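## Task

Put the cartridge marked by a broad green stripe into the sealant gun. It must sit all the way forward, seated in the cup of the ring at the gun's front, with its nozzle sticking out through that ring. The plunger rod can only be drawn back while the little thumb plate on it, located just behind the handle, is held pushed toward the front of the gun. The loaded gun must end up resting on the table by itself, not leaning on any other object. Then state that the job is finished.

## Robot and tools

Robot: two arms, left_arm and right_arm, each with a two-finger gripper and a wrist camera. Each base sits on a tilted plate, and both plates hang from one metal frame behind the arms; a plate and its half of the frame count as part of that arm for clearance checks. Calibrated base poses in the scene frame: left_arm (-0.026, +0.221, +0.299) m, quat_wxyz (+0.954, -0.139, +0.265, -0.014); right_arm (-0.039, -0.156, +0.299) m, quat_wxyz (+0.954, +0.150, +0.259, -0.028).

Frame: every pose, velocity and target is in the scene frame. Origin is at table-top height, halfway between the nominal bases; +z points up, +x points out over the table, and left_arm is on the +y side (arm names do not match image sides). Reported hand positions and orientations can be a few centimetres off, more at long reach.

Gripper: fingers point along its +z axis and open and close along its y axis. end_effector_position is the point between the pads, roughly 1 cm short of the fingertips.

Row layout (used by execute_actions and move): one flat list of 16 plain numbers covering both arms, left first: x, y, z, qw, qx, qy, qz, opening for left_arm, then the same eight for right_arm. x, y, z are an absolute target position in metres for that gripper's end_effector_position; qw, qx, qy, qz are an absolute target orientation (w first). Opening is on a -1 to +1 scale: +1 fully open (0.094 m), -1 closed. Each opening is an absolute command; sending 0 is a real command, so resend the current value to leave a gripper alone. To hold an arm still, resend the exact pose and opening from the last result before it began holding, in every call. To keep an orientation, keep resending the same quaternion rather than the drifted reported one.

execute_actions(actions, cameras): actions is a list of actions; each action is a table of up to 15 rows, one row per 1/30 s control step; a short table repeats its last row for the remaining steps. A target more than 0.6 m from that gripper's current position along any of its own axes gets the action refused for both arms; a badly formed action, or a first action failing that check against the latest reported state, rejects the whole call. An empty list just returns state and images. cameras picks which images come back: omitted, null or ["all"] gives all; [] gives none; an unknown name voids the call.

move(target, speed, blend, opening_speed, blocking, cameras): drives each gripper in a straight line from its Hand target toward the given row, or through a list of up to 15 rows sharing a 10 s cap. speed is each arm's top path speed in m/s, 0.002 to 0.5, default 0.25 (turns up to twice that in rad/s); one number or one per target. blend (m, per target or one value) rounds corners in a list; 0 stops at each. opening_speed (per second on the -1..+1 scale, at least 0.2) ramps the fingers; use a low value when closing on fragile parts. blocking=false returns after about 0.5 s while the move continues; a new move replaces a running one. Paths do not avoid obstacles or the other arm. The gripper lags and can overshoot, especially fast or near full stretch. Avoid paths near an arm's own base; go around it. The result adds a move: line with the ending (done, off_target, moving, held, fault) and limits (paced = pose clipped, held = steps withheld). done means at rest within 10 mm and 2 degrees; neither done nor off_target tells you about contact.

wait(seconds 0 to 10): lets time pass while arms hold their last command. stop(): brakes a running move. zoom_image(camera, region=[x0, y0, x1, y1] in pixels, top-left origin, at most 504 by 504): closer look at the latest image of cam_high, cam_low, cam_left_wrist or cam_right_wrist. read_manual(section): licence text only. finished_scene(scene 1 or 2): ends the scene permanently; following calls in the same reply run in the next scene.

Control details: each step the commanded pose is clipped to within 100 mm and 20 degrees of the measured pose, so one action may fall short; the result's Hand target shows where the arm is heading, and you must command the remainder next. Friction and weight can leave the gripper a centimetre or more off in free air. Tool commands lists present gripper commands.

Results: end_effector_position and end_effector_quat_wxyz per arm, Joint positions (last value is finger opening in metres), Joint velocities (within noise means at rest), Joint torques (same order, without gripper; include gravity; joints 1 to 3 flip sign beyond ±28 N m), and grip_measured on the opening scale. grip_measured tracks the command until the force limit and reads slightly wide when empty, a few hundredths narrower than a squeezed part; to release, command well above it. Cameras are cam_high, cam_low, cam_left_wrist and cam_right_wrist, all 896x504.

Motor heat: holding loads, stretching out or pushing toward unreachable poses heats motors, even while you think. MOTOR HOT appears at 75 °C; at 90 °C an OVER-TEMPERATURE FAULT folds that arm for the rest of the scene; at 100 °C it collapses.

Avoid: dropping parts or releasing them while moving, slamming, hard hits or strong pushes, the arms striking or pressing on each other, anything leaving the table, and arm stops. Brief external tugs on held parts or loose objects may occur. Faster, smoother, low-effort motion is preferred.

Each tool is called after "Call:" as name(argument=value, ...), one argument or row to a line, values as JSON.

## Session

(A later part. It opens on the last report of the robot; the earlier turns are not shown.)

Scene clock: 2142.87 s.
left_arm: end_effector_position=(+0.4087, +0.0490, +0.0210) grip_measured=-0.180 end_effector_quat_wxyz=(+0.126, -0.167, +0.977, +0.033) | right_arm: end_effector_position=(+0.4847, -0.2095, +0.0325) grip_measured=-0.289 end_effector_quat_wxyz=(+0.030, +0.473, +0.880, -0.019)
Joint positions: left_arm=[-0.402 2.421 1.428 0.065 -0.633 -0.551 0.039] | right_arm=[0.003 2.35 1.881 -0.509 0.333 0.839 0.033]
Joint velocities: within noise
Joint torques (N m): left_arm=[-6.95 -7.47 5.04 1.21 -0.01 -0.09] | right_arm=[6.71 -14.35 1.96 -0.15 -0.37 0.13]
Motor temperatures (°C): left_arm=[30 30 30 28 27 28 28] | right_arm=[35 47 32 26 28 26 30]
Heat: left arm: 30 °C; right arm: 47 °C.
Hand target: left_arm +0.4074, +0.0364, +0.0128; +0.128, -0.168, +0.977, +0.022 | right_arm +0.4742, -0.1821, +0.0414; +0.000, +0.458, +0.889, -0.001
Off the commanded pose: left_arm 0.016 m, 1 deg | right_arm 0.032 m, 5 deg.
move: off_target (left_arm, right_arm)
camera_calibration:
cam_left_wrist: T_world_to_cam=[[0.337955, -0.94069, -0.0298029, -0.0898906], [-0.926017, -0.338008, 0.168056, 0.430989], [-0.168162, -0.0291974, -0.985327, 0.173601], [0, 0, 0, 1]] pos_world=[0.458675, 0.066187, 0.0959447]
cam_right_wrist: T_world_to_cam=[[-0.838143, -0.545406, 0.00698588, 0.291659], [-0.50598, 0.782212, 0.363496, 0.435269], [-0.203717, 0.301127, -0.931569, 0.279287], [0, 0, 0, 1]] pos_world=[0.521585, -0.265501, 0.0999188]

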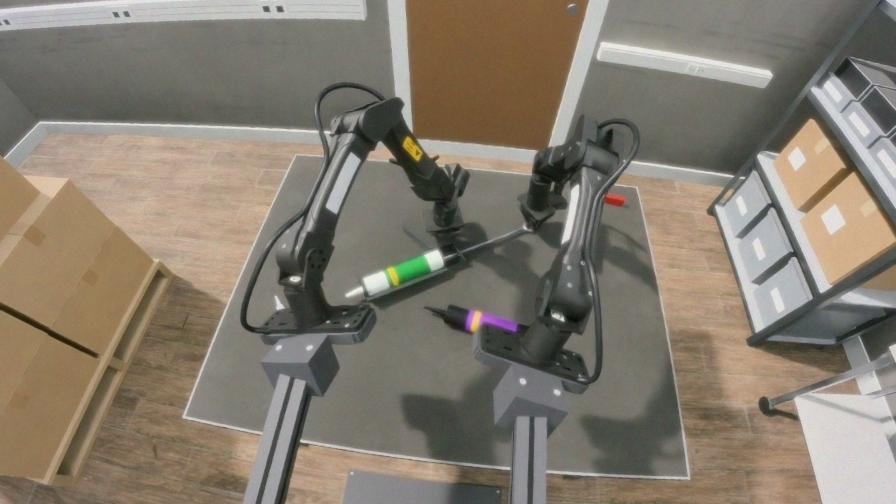

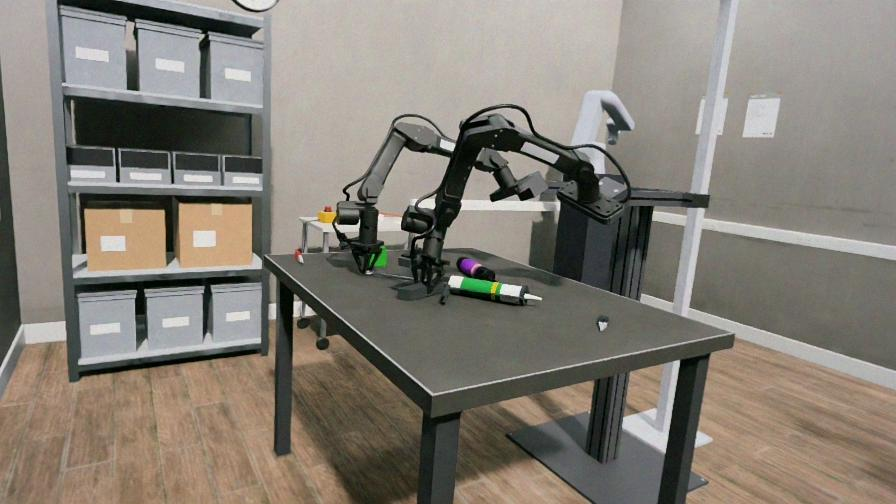

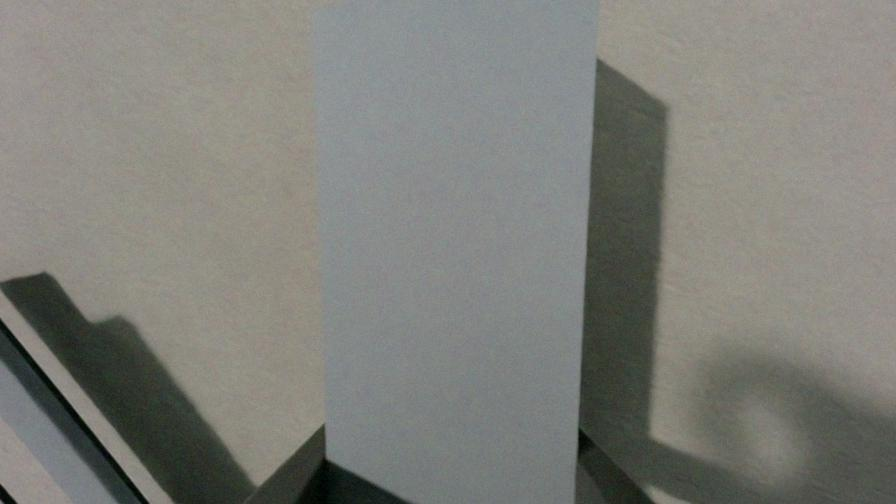

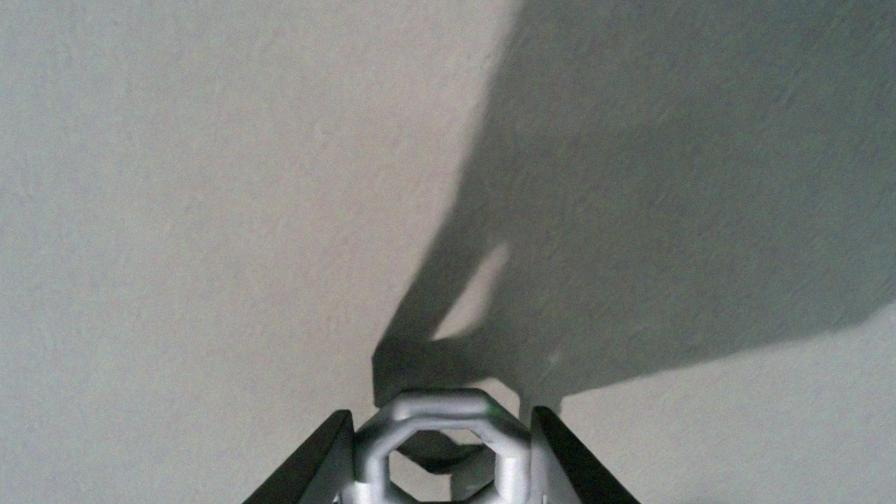

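Call:
move(
  target=[
    [0.406, 0.038, 0.012, 0.1286, -0.1678, 0.9771, 0.0221, -1, 0.4900, -0.1700, 0.042, 0, 0.4579, 0.8890, 0, -1],
  ],
  speed=0.03,
)

Call:
zoom_image(
  camera="cam_low",
  region=[430, 240, 550, 310],
)

Call:
zoom_image(
  camera="cam_high",
  region=[340, 200, 560, 320],
)

Scene clock: 2152.30 s.
left_arm: end_effector_position=(+0.4093, +0.0482, +0.0209) grip_measured=-0.181 end_effector_quat_wxyz=(+0.127, -0.167, +0.977, +0.032) | right_arm: end_effector_position=(+0.4927, -0.1793, +0.0494) grip_measured=-0.997 end_effector_quat_wxyz=(+0.009, +0.461, +0.887, -0.001)
Joint positions: left_arm=[-0.403 2.422 1.428 0.069 -0.631 -0.55 0.038] | right_arm=[0.056 2.359 1.958 -0.618 0.312 0.868 0]
Joint velocities: within noise
Joint torques (N m): left_arm=[-6.75 -8.08 3.63 1.33 -0.01 -0.07] | right_arm=[4.72 -10.69 6.2 0.17 -0.04 0.08]
Motor temperatures (°C): left_arm=[30 30 30 28 27 28 28] | right_arm=[36 49 32 26 28 26 30]
Heat: left arm: 30 °C; right arm: 49 °C.
Hand target: left_arm +0.4055, +0.0382, +0.0125; +0.128, -0.168, +0.977, +0.022 | right_arm +0.4896, -0.1700, +0.0422; +0.000, +0.458, +0.889, +0.000
Off the commanded pose: left_arm 0.014 m, 1 deg | right_arm 0.012 m, 1 deg.
move: off_target (left_arm, right_arm)
camera_calibration:
cam_left_wrist: T_world_to_cam=[[0.337757, -0.940863, -0.0263859, -0.09084], [-0.926524, -0.337285, 0.16671, 0.431454], [-0.165751, -0.0318604, -0.985653, 0.172708], [0, 0, 0, 1]] pos_world=[0.459061, 0.0655575, 0.0959052]
cam_right_wrist: T_world_to_cam=[[-0.823031, -0.567976, -0.00478528, 0.303778], [-0.518875, 0.748401, 0.413116, 0.407422], [-0.231059, 0.342491, -0.910666, 0.307375], [0, 0, 0, 1]] pos_world=[0.532442, -0.23765, 0.113056]

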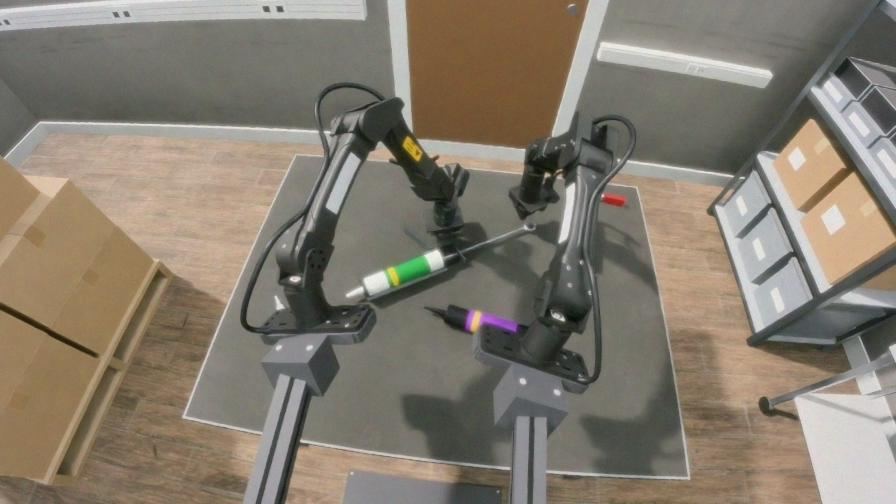

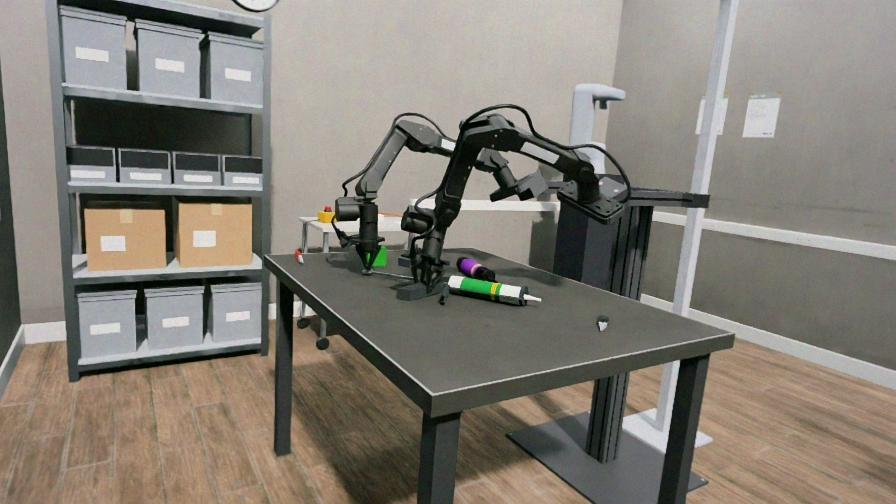

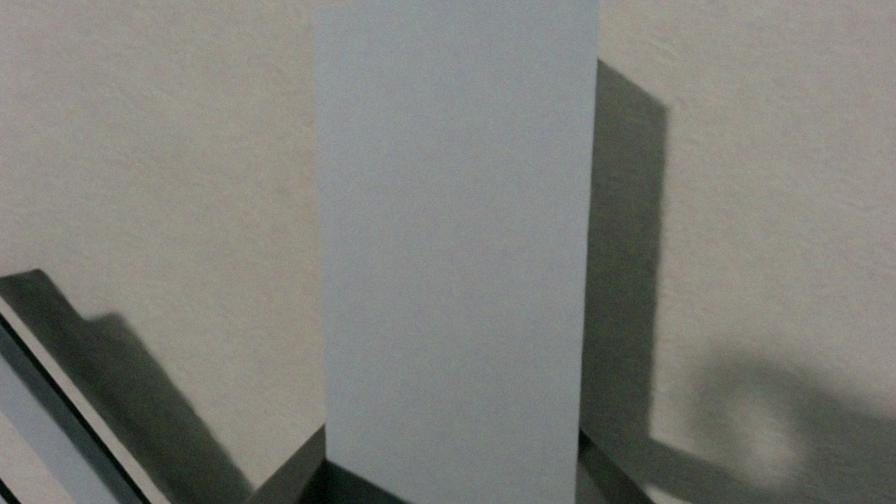

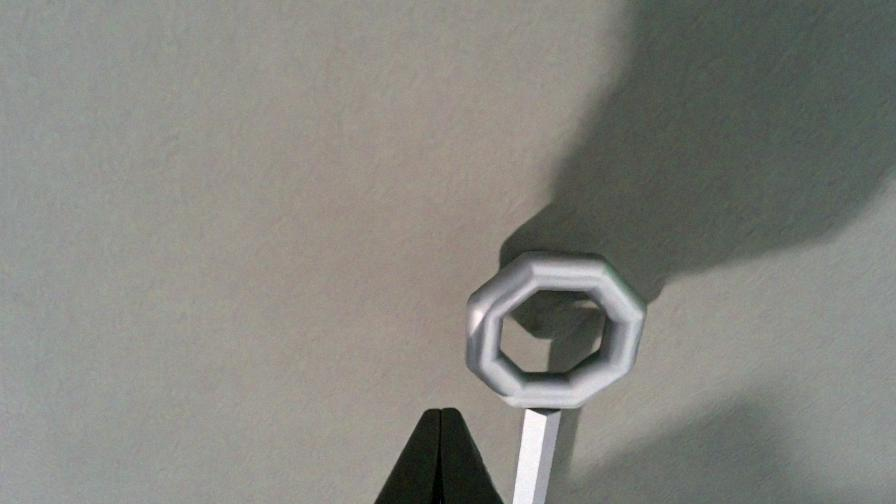

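Scaled by 4.200.

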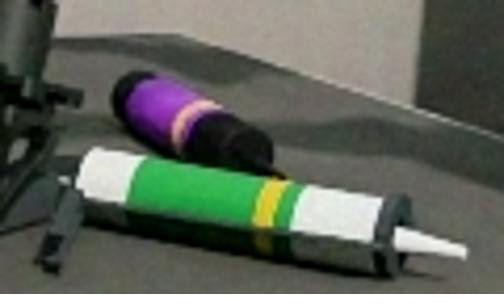

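Scaled by 2.291.

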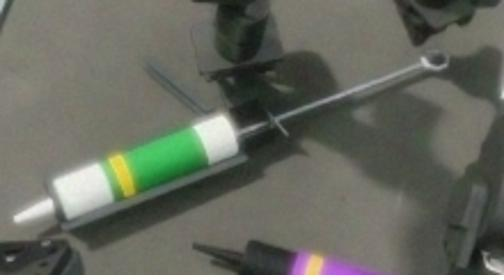

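Call:
move(
  target=[
    [0.404, 0.042, 0.015, 0.1286, -0.1678, 0.9771, 0.0221, -1, 0.5000, -0.2100, 0.11, 0, 0.4579, 0.8890, 0, -1],
  ],
  speed=0.08,
)

Call:
zoom_image(
  camera="cam_low",
  region=[350, 240, 550, 310],
)

Scene clock: 2173.50 s.
left_arm: end_effector_position=(+0.4090, +0.0480, +0.0207) grip_measured=-0.181 end_effector_quat_wxyz=(+0.129, -0.167, +0.977, +0.031) | right_arm: end_effector_position=(+0.4851, -0.2007, +0.0898) grip_measured=-0.997 end_effector_quat_wxyz=(-0.020, +0.453, +0.891, -0.009)
Joint positions: left_arm=[-0.403 2.422 1.423 0.079 -0.631 -0.547 0.038] | right_arm=[0.035 2.266 1.972 -0.783 0.296 0.848 0]
Joint velocities: within noise
Joint torques (N m): left_arm=[-6.49 -9.28 2.03 1.28 -0.01 -0.09] | right_arm=[3.23 -15.88 6.34 0.07 -0.07 -0.04]
Motor temperatures (°C): left_arm=[30 31 30 29 27 28 29] | right_arm=[35 46 33 26 28 26 28]
Heat: left arm: 31 °C; right arm: 46 °C.
Hand target: left_arm +0.4038, +0.0421, +0.0152; +0.128, -0.168, +0.977, +0.022 | right_arm +0.4995, -0.2099, +0.1098; +0.000, +0.458, +0.889, +0.000
Off the commanded pose: left_arm 0.010 m, 1 deg | right_arm 0.027 m, 3 deg.
move: off_target (right_arm)
camera_calibration:
cam_left_wrist: T_world_to_cam=[[0.337358, -0.941079, -0.0236678, -0.0908141], [-0.927319, -0.336544, 0.16376, 0.431547], [-0.162076, -0.0332982, -0.986216, 0.170968], [0, 0, 0, 1]] pos_world=[0.458529, 0.0654643, 0.0957923]
cam_right_wrist: T_world_to_cam=[[-0.811212, -0.583581, 0.0370001, 0.272984], [-0.507185, 0.733687, 0.452181, 0.390682], [-0.29103, 0.348048, -0.891159, 0.378209], [0, 0, 0, 1]] pos_world=[0.529666, -0.258965, 0.150285]

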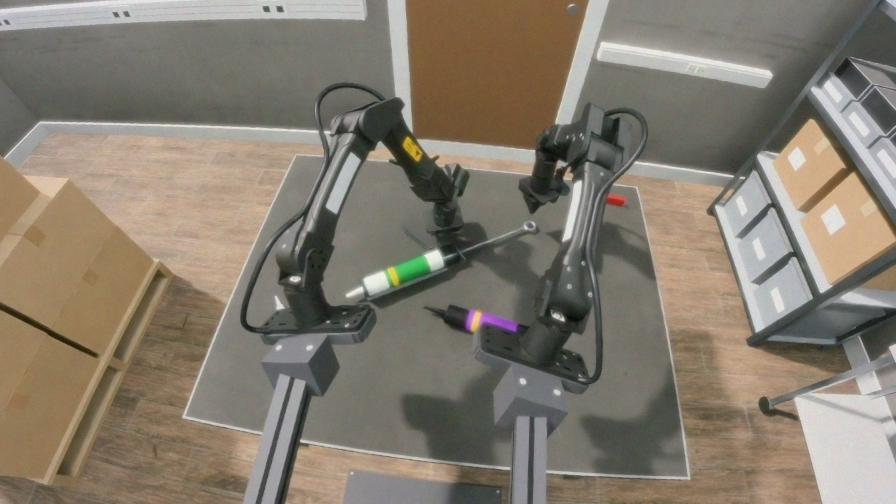

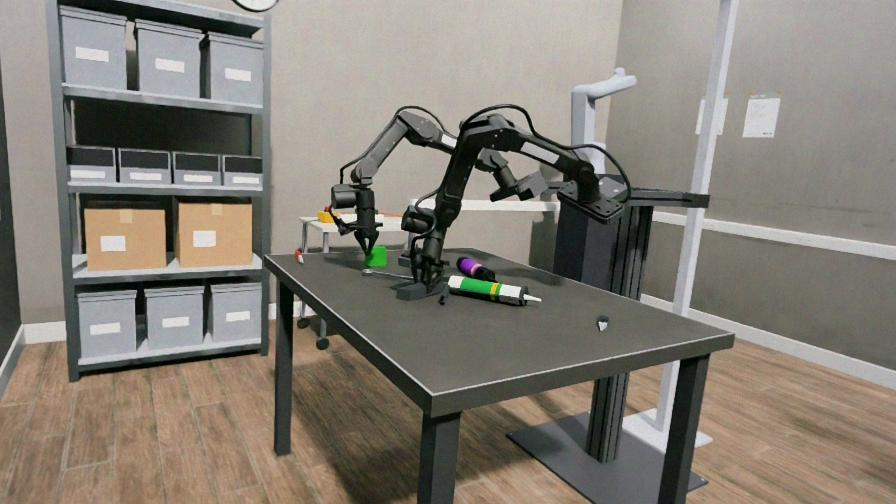

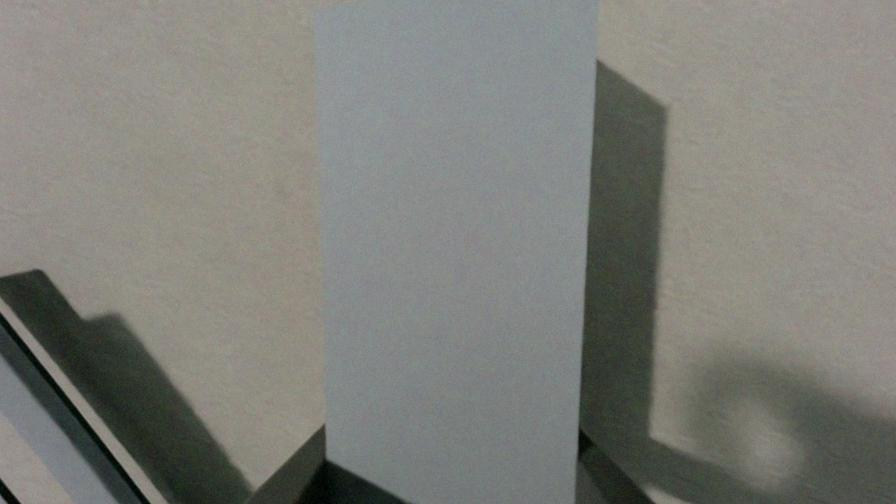

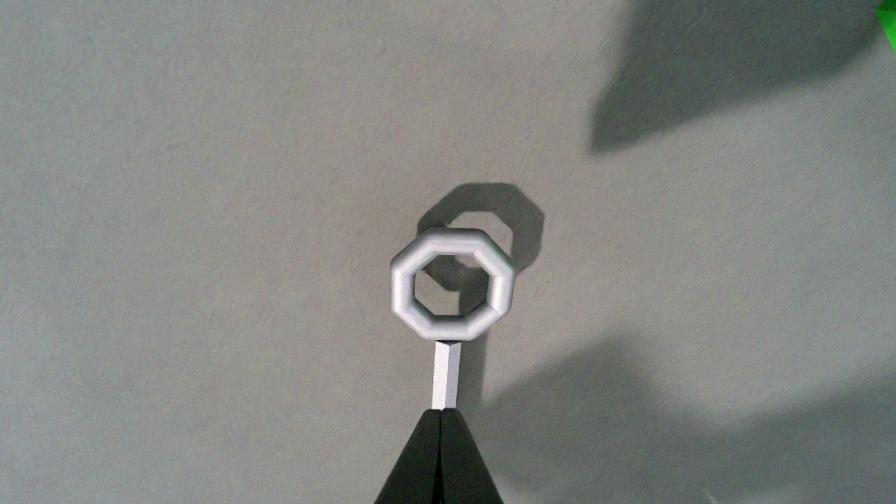

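Scaled by 2.520.

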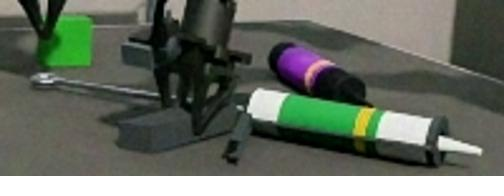

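Call:
move(
  target=[
    [0.404, 0.042, 0.013, 0.1286, -0.1678, 0.9771, 0.0221, -1, 0.5120, -0.2420, 0.10, 0, 0.4579, 0.8890, 0, -1],
  ],
  speed=0.08,
  cameras=["cam_right_wrist"],
)

Scene clock: 2183.97 s.
left_arm: end_effector_position=(+0.4091, +0.0480, +0.0207) grip_measured=-0.181 end_effector_quat_wxyz=(+0.129, -0.167, +0.977, +0.031) | right_arm: end_effector_position=(+0.5147, -0.2467, +0.1099) grip_measured=-0.997 end_effector_quat_wxyz=(+0.011, +0.464, +0.886, +0.001)
Joint positions: left_arm=[-0.403 2.422 1.423 0.079 -0.631 -0.547 0.038] | right_arm=[-0.037 2.266 2.114 -0.84 0.261 0.79 0]
Joint velocities: within noise
Joint torques (N m): left_arm=[-6.38 -8.81 2.35 1.32 0.01 -0.04] | right_arm=[3.28 -11.15 7.09 0.16 -0.06 -0.06]
Motor temperatures (°C): left_arm=[30 32 30 29 27 28 29] | right_arm=[35 51 33 26 28 26 28]
Heat: left arm: 32 °C; right arm: 51 °C.
Hand target: left_arm +0.4038, +0.0421, +0.0133; +0.128, -0.168, +0.977, +0.022 | right_arm +0.5117, -0.2419, +0.1001; +0.000, +0.458, +0.889, +0.000
Off the commanded pose: left_arm 0.011 m, 1 deg | right_arm 0.011 m, 1 deg.
move: off_target (left_arm, right_arm)
camera_calibration:
cam_right_wrist: T_world_to_cam=[[-0.825752, -0.563966, -0.00866735, 0.286705], [-0.516895, 0.750503, 0.411783, 0.443868], [-0.225727, 0.344511, -0.911241, 0.388497], [0, 0, 0, 1]] pos_world=[0.553875, -0.305274, 0.173722]
Images, in order (width x height): cam_right_wrist 896x504.

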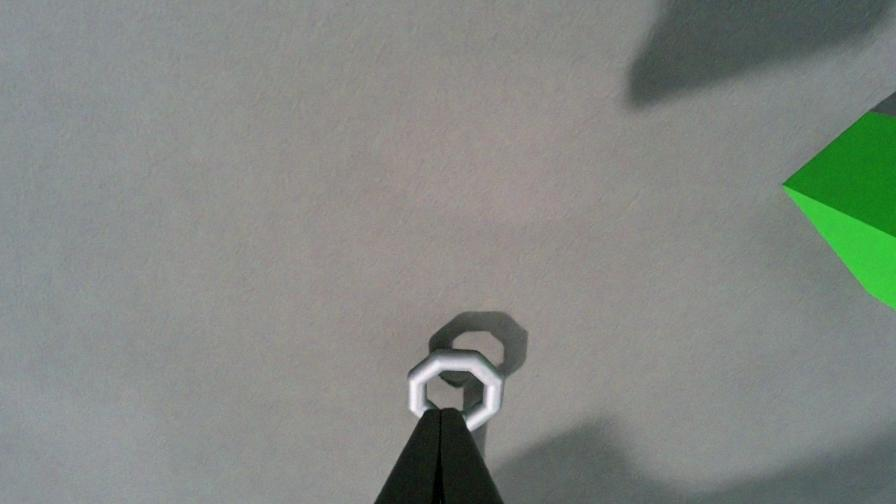

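Call:
move(
  target=[
    [0.404, 0.042, 0.013, 0.1286, -0.1678, 0.9771, 0.0221, -1, 0.5100, -0.2400, 0.027, 0, 0.4579, 0.8890, 0, -1],
  ],
  speed=0.08,
  cameras=["cam_right_wrist","cam_low"],
)

Call:
zoom_image(
  camera="cam_low",
  region=[340, 240, 460, 310],
)

Scene clock: 2196.23 s.
left_arm: end_effector_position=(+0.4091, +0.0480, +0.0207) grip_measured=-0.181 end_effector_quat_wxyz=(+0.129, -0.167, +0.977, +0.031) | right_arm: end_effector_position=(+0.5087, -0.2396, +0.0350) grip_measured=-0.997 end_effector_quat_wxyz=(-0.001, +0.458, +0.889, -0.001)
Joint positions: left_arm=[-0.403 2.422 1.423 0.079 -0.631 -0.547 0.038] | right_arm=[-0.063 2.466 2.212 -0.756 0.244 0.761 0]
Joint velocities: within noise
Joint torques (N m): left_arm=[-6.3 -8.85 2.3 1.3 0 -0.05] | right_arm=[2.96 -11.63 6.82 0.32 -0.06 -0.07]
Motor temperatures (°C): left_arm=[30 32 30 29 27 28 29] | right_arm=[35 48 33 26 28 26 28]
Heat: left arm: 32 °C; right arm: 48 °C.
Hand target: left_arm +0.4037, +0.0421, +0.0133; +0.128, -0.168, +0.977, +0.022 | right_arm +0.5097, -0.2399, +0.0271; +0.000, +0.458, +0.889, +0.000
Off the commanded pose: left_arm 0.011 m, 1 deg | right_arm 0.008 m, 0 deg.
move: off_target (left_arm)
camera_calibration:
cam_right_wrist: T_world_to_cam=[[-0.81927, -0.573374, 0.00621268, 0.278996], [-0.515821, 0.741679, 0.428767, 0.463083], [-0.250452, 0.348071, -0.903394, 0.32959], [0, 0, 0, 1]] pos_world=[0.549987, -0.29821, 0.0974621]
Images, in order (width x height): cam_low 896x504, cam_right_wrist 896x504.

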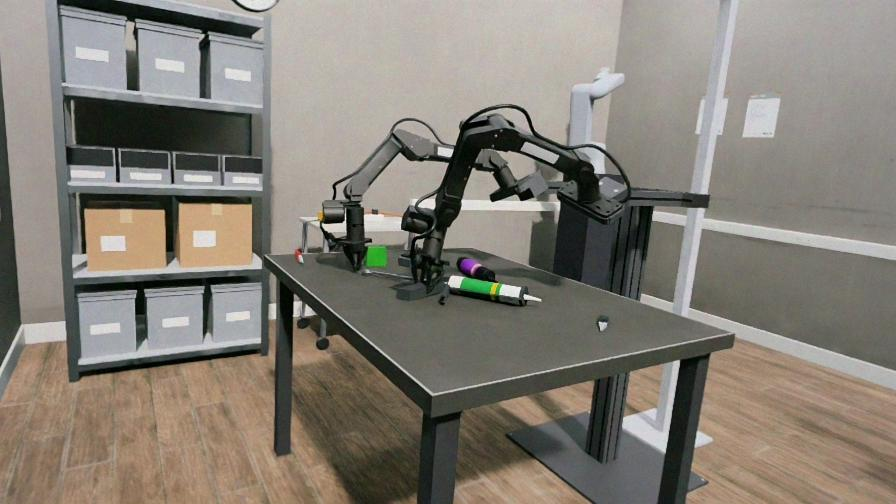

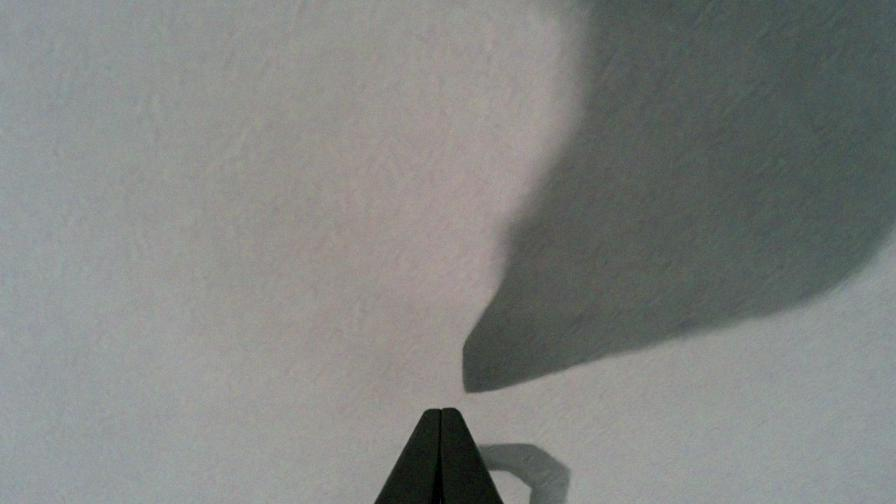

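Scaled by 4.200.

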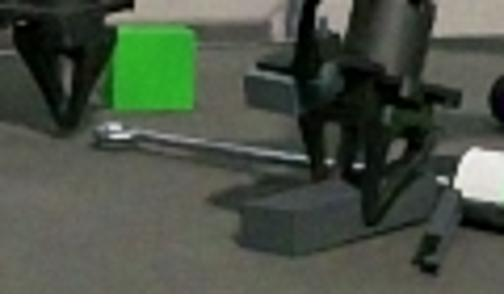

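Call:
move(
  target=[
    [0.406, 0.038, 0.013, 0.1286, -0.1678, 0.9771, 0.0221, -1, 0.5005, -0.2260, 0.031, 0, 0.4579, 0.8890, 0, -1],
  ],
  speed=0.05,
  cameras=["cam_right_wrist","cam_low"],
)

Call:
zoom_image(
  camera="cam_low",
  region=[340, 240, 460, 310],
)

Scene clock: 2205.30 s.
left_arm: end_effector_position=(+0.4091, +0.0480, +0.0207) grip_measured=-0.181 end_effector_quat_wxyz=(+0.129, -0.167, +0.977, +0.031) | right_arm: end_effector_position=(+0.4977, -0.2308, +0.0239) grip_measured=-0.997 end_effector_quat_wxyz=(-0.005, +0.459, +0.889, -0.003)
Joint positions: left_arm=[-0.403 2.422 1.423 0.079 -0.631 -0.547 0.038] | right_arm=[-0.056 2.459 2.137 -0.699 0.247 0.77 0]
Joint velocities: within noise
Joint torques (N m): left_arm=[-6.93 -8.12 4.15 1.19 -0.01 -0.11] | right_arm=[4.23 -14.95 2.61 0.33 0.03 0.05]
Motor temperatures (°C): left_arm=[31 32 30 29 27 28 29] | right_arm=[35 48 33 26 28 26 28]
Heat: left arm: 32 °C; right arm: 48 °C.
Hand target: left_arm +0.4056, +0.0382, +0.0134; +0.128, -0.168, +0.977, +0.022 | right_arm +0.5005, -0.2261, +0.0309; +0.000, +0.458, +0.889, +0.000
Off the commanded pose: left_arm 0.013 m, 1 deg | right_arm 0.009 m, 1 deg.
move: off_target (left_arm)
camera_calibration:
cam_right_wrist: T_world_to_cam=[[-0.819259, -0.57329, 0.0123879, 0.275025], [-0.51184, 0.740842, 0.43494, 0.453256], [-0.258524, 0.349988, -0.900374, 0.318163], [0, 0, 0, 1]] pos_world=[0.539564, -0.289475, 0.0859194]
Images, in order (width x height): cam_low 896x504, cam_right_wrist 896x504.

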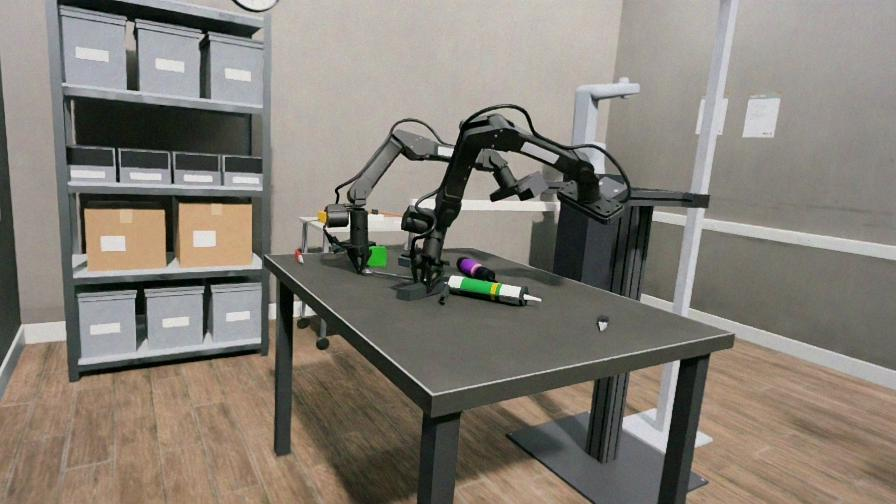

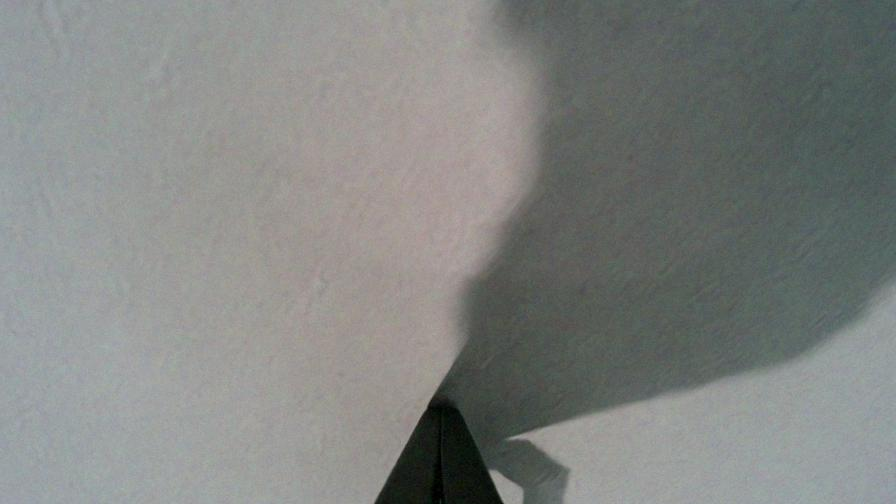

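Scaled by 4.200.

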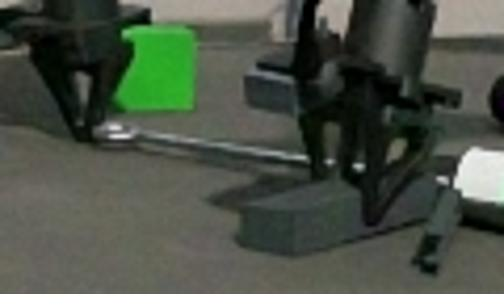

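Call:
move(
  target=[
    [0.406, 0.038, 0.013, 0.1286, -0.1678, 0.9771, 0.0221, -1, 0.4990, -0.2200, 0.045, 0, 0.4579, 0.8890, 0, -1],
  ],
  speed=0.05,
  cameras=["cam_right_wrist","cam_low"],
)

Call:
zoom_image(
  camera="cam_low",
  region=[340, 240, 460, 310],
)

Scene clock: 2209.57 s.
left_arm: end_effector_position=(+0.4091, +0.0480, +0.0207) grip_measured=-0.181 end_effector_quat_wxyz=(+0.129, -0.166, +0.977, +0.031) | right_arm: end_effector_position=(+0.4942, -0.2305, +0.0282) grip_measured=-0.997 end_effector_quat_wxyz=(-0.002, +0.463, +0.886, -0.009)
Joint positions: left_arm=[-0.403 2.422 1.423 0.079 -0.631 -0.544 0.038] | right_arm=[-0.05 2.43 2.088 -0.677 0.265 0.786 0]
Joint velocities: within noise
Joint torques (N m): left_arm=[-6.83 -8.06 4.18 1.18 0.02 -0.14] | right_arm=[5.27 -16.17 2.88 0.07 -0.03 0.03]
Motor temperatures (°C): left_arm=[31 32 30 29 27 28 29] | right_arm=[35 48 33 26 28 26 28]
Heat: left arm: 32 °C; right arm: 48 °C.
Hand target: left_arm +0.4056, +0.0382, +0.0134; +0.128, -0.168, +0.977, +0.022 | right_arm +0.4990, -0.2202, +0.0444; +0.000, +0.458, +0.889, +0.000
Off the commanded pose: left_arm 0.013 m, 1 deg | right_arm 0.020 m, 1 deg.
move: off_target (left_arm, right_arm)
camera_calibration:
cam_right_wrist: T_world_to_cam=[[-0.825479, -0.564077, 0.0200422, 0.277276], [-0.50398, 0.75259, 0.423808, 0.44855], [-0.254144, 0.339744, -0.90553, 0.316664], [0, 0, 0, 1]] pos_world=[0.535424, -0.288754, 0.0910928]
Images, in order (width x height): cam_low 896x504, cam_right_wrist 896x504.

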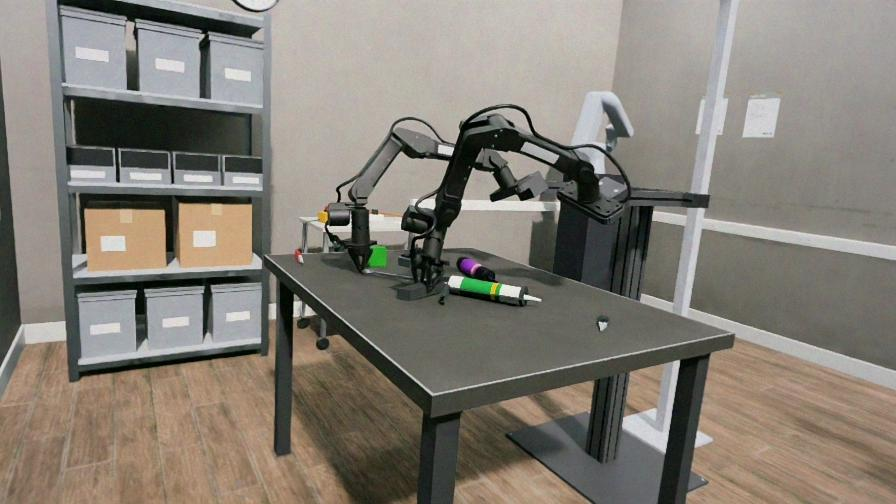

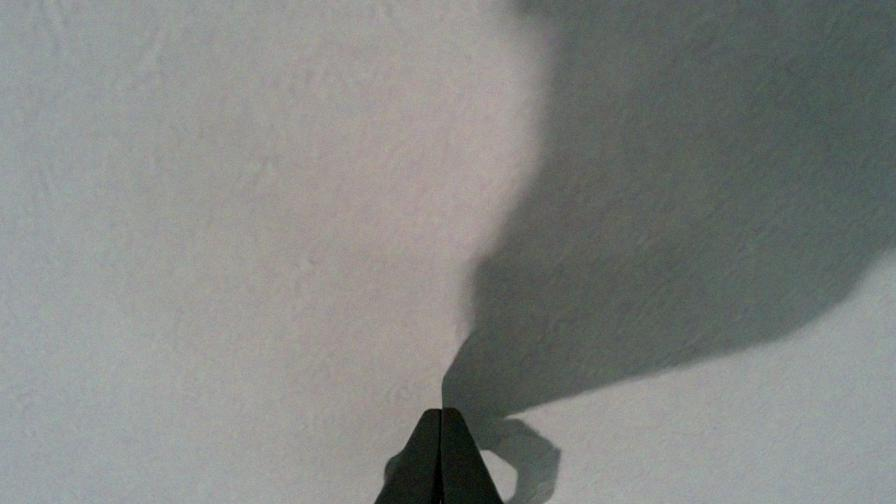

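Scaled by 4.200.

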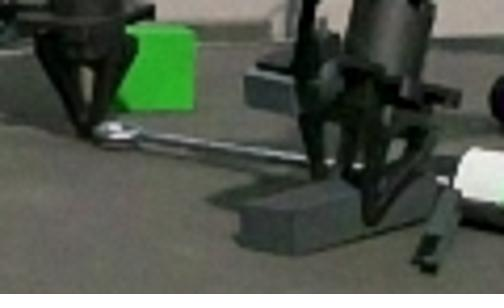

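Call:
move(
  target=[
    [0.406, 0.038, 0.013, 0.1286, -0.1678, 0.9771, 0.0221, -1, 0.5080, -0.2180, 0.042, 0, 0.4579, 0.8890, 0, -1],
  ],
  speed=0.05,
  cameras=["cam_right_wrist","cam_low"],
)

Call:
zoom_image(
  camera="cam_low",
  region=[340, 240, 460, 310],
)

Scene clock: 2218.47 s.
left_arm: end_effector_position=(+0.4091, +0.0480, +0.0207) grip_measured=-0.181 end_effector_quat_wxyz=(+0.129, -0.166, +0.977, +0.031) | right_arm: end_effector_position=(+0.5037, -0.2254, +0.0399) grip_measured=-0.997 end_effector_quat_wxyz=(-0.001, +0.460, +0.888, -0.004)
Joint positions: left_arm=[-0.403 2.422 1.423 0.079 -0.631 -0.544 0.038] | right_arm=[-0.034 2.43 2.137 -0.725 0.265 0.79 0]
Joint velocities: within noise
Joint torques (N m): left_arm=[-6.84 -8.14 4.07 1.17 0 -0.12] | right_arm=[4.57 -12.75 6.56 0.13 0 0.07]
Motor temperatures (°C): left_arm=[31 32 30 29 27 28 29] | right_arm=[35 47 32 26 28 26 28]
Heat: left arm: 32 °C; right arm: 47 °C.
Hand target: left_arm +0.4056, +0.0382, +0.0134; +0.128, -0.168, +0.977, +0.022 | right_arm +0.5080, -0.2181, +0.0421; +0.000, +0.458, +0.889, +0.000
Off the commanded pose: left_arm 0.013 m, 1 deg | right_arm 0.009 m, 1 deg.
move: off_target (left_arm)
camera_calibration:
cam_right_wrist: T_world_to_cam=[[-0.821161, -0.5706, 0.0105317, 0.284463], [-0.512603, 0.745558, 0.425889, 0.447222], [-0.250864, 0.344325, -0.904714, 0.327225], [0, 0, 0, 1]] pos_world=[0.544926, -0.283787, 0.102583]
Images, in order (width x height): cam_low 896x504, cam_right_wrist 896x504.

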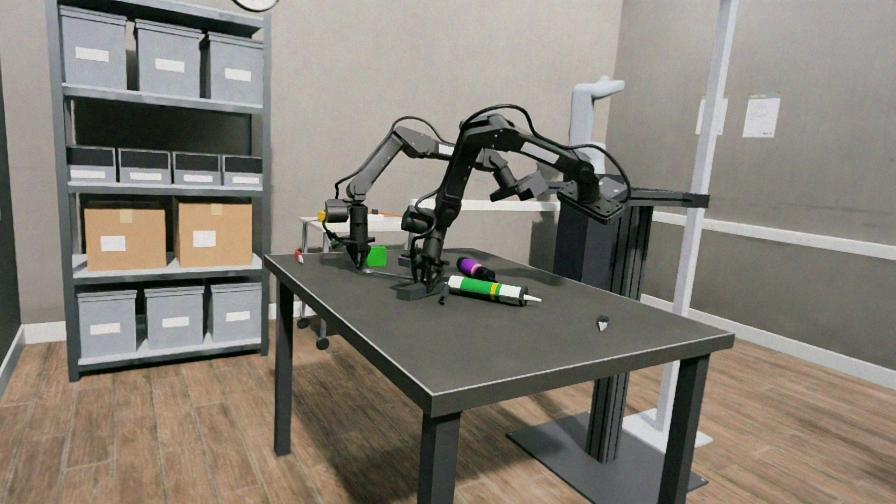

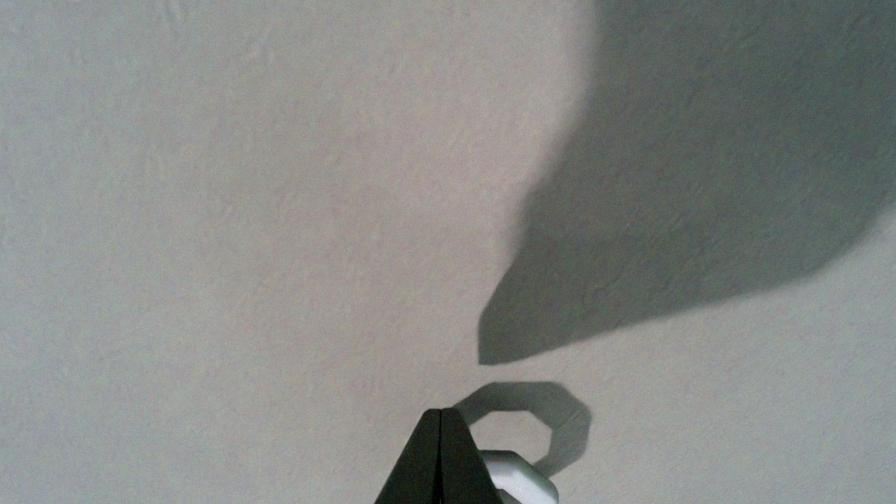

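Scaled by 4.200.

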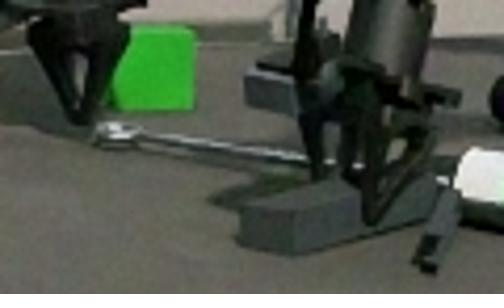

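Call:
move(
  target=[
    [0.406, 0.038, 0.013, 0.1286, -0.1678, 0.9771, 0.0221, -1, 0.5090, -0.2330, 0.026, 0, 0.4579, 0.8890, 0, -1],
    [0.406, 0.038, 0.013, 0.1286, -0.1678, 0.9771, 0.0221, -1, 0.5040, -0.2130, 0.036, 0, 0.4579, 0.8890, 0, -1],
  ],
  speed=0.05,
  cameras=["cam_right_wrist","cam_low"],
)

Call:
zoom_image(
  camera="cam_low",
  region=[340, 240, 460, 310],
)

Scene clock: 2230.73 s.
left_arm: end_effector_position=(+0.4091, +0.0480, +0.0207) grip_measured=-0.181 end_effector_quat_wxyz=(+0.129, -0.166, +0.977, +0.031) | right_arm: end_effector_position=(+0.5035, -0.2231, +0.0321) grip_measured=-0.997 end_effector_quat_wxyz=(+0.000, +0.462, +0.887, -0.003)
Joint positions: left_arm=[-0.403 2.422 1.423 0.079 -0.631 -0.544 0.038] | right_arm=[-0.035 2.451 2.146 -0.711 0.262 0.794 0]
Joint velocities: within noise
Joint torques (N m): left_arm=[-6.91 -8.09 4.23 1.15 0.01 -0.14] | right_arm=[5.01 -14.19 3.15 0.3 0.03 0.09]
Motor temperatures (°C): left_arm=[31 32 30 29 27 28 29] | right_arm=[35 45 33 26 28 26 28]
Heat: left arm: 32 °C; right arm: 45 °C.
Hand target: left_arm +0.4056, +0.0382, +0.0134; +0.128, -0.168, +0.977, +0.022 | right_arm +0.5040, -0.2130, +0.0360; +0.000, +0.458, +0.889, +0.000
Off the commanded pose: left_arm 0.013 m, 1 deg | right_arm 0.011 m, 1 deg.
move: off_target (left_arm, right_arm)
camera_calibration:
cam_right_wrist: T_world_to_cam=[[-0.82375, -0.566899, 0.00780423, 0.287964], [-0.509996, 0.746937, 0.426602, 0.447678], [-0.247669, 0.347433, -0.904406, 0.318385], [0, 0, 0, 1]] pos_world=[0.544379, -0.281758, 0.0947221]
Images, in order (width x height): cam_low 896x504, cam_right_wrist 896x504.

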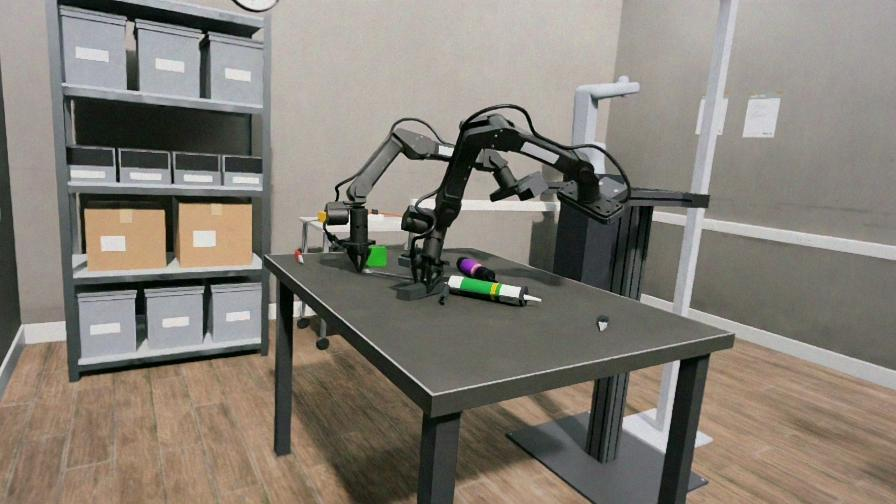

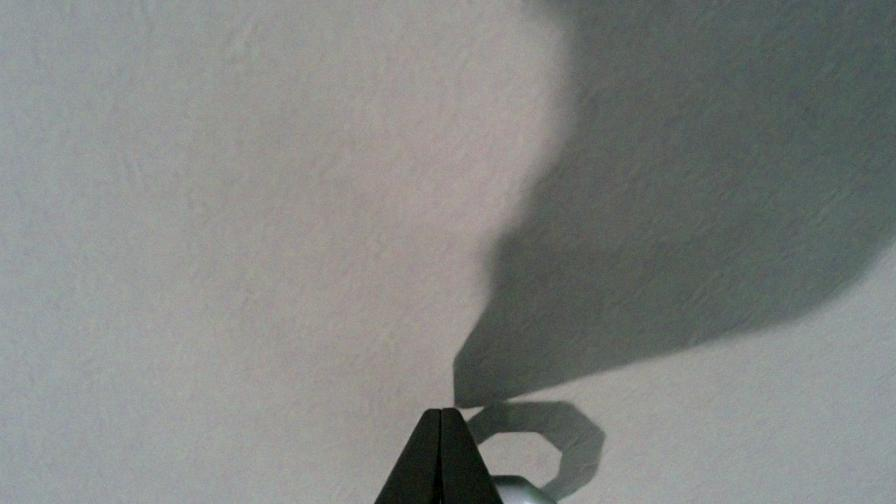

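Scaled by 4.200.

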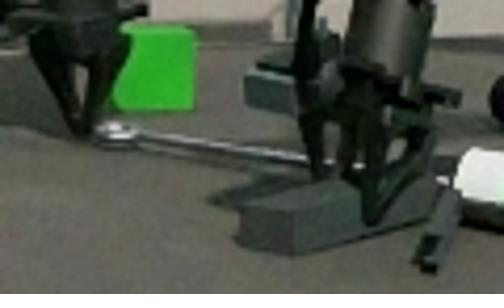

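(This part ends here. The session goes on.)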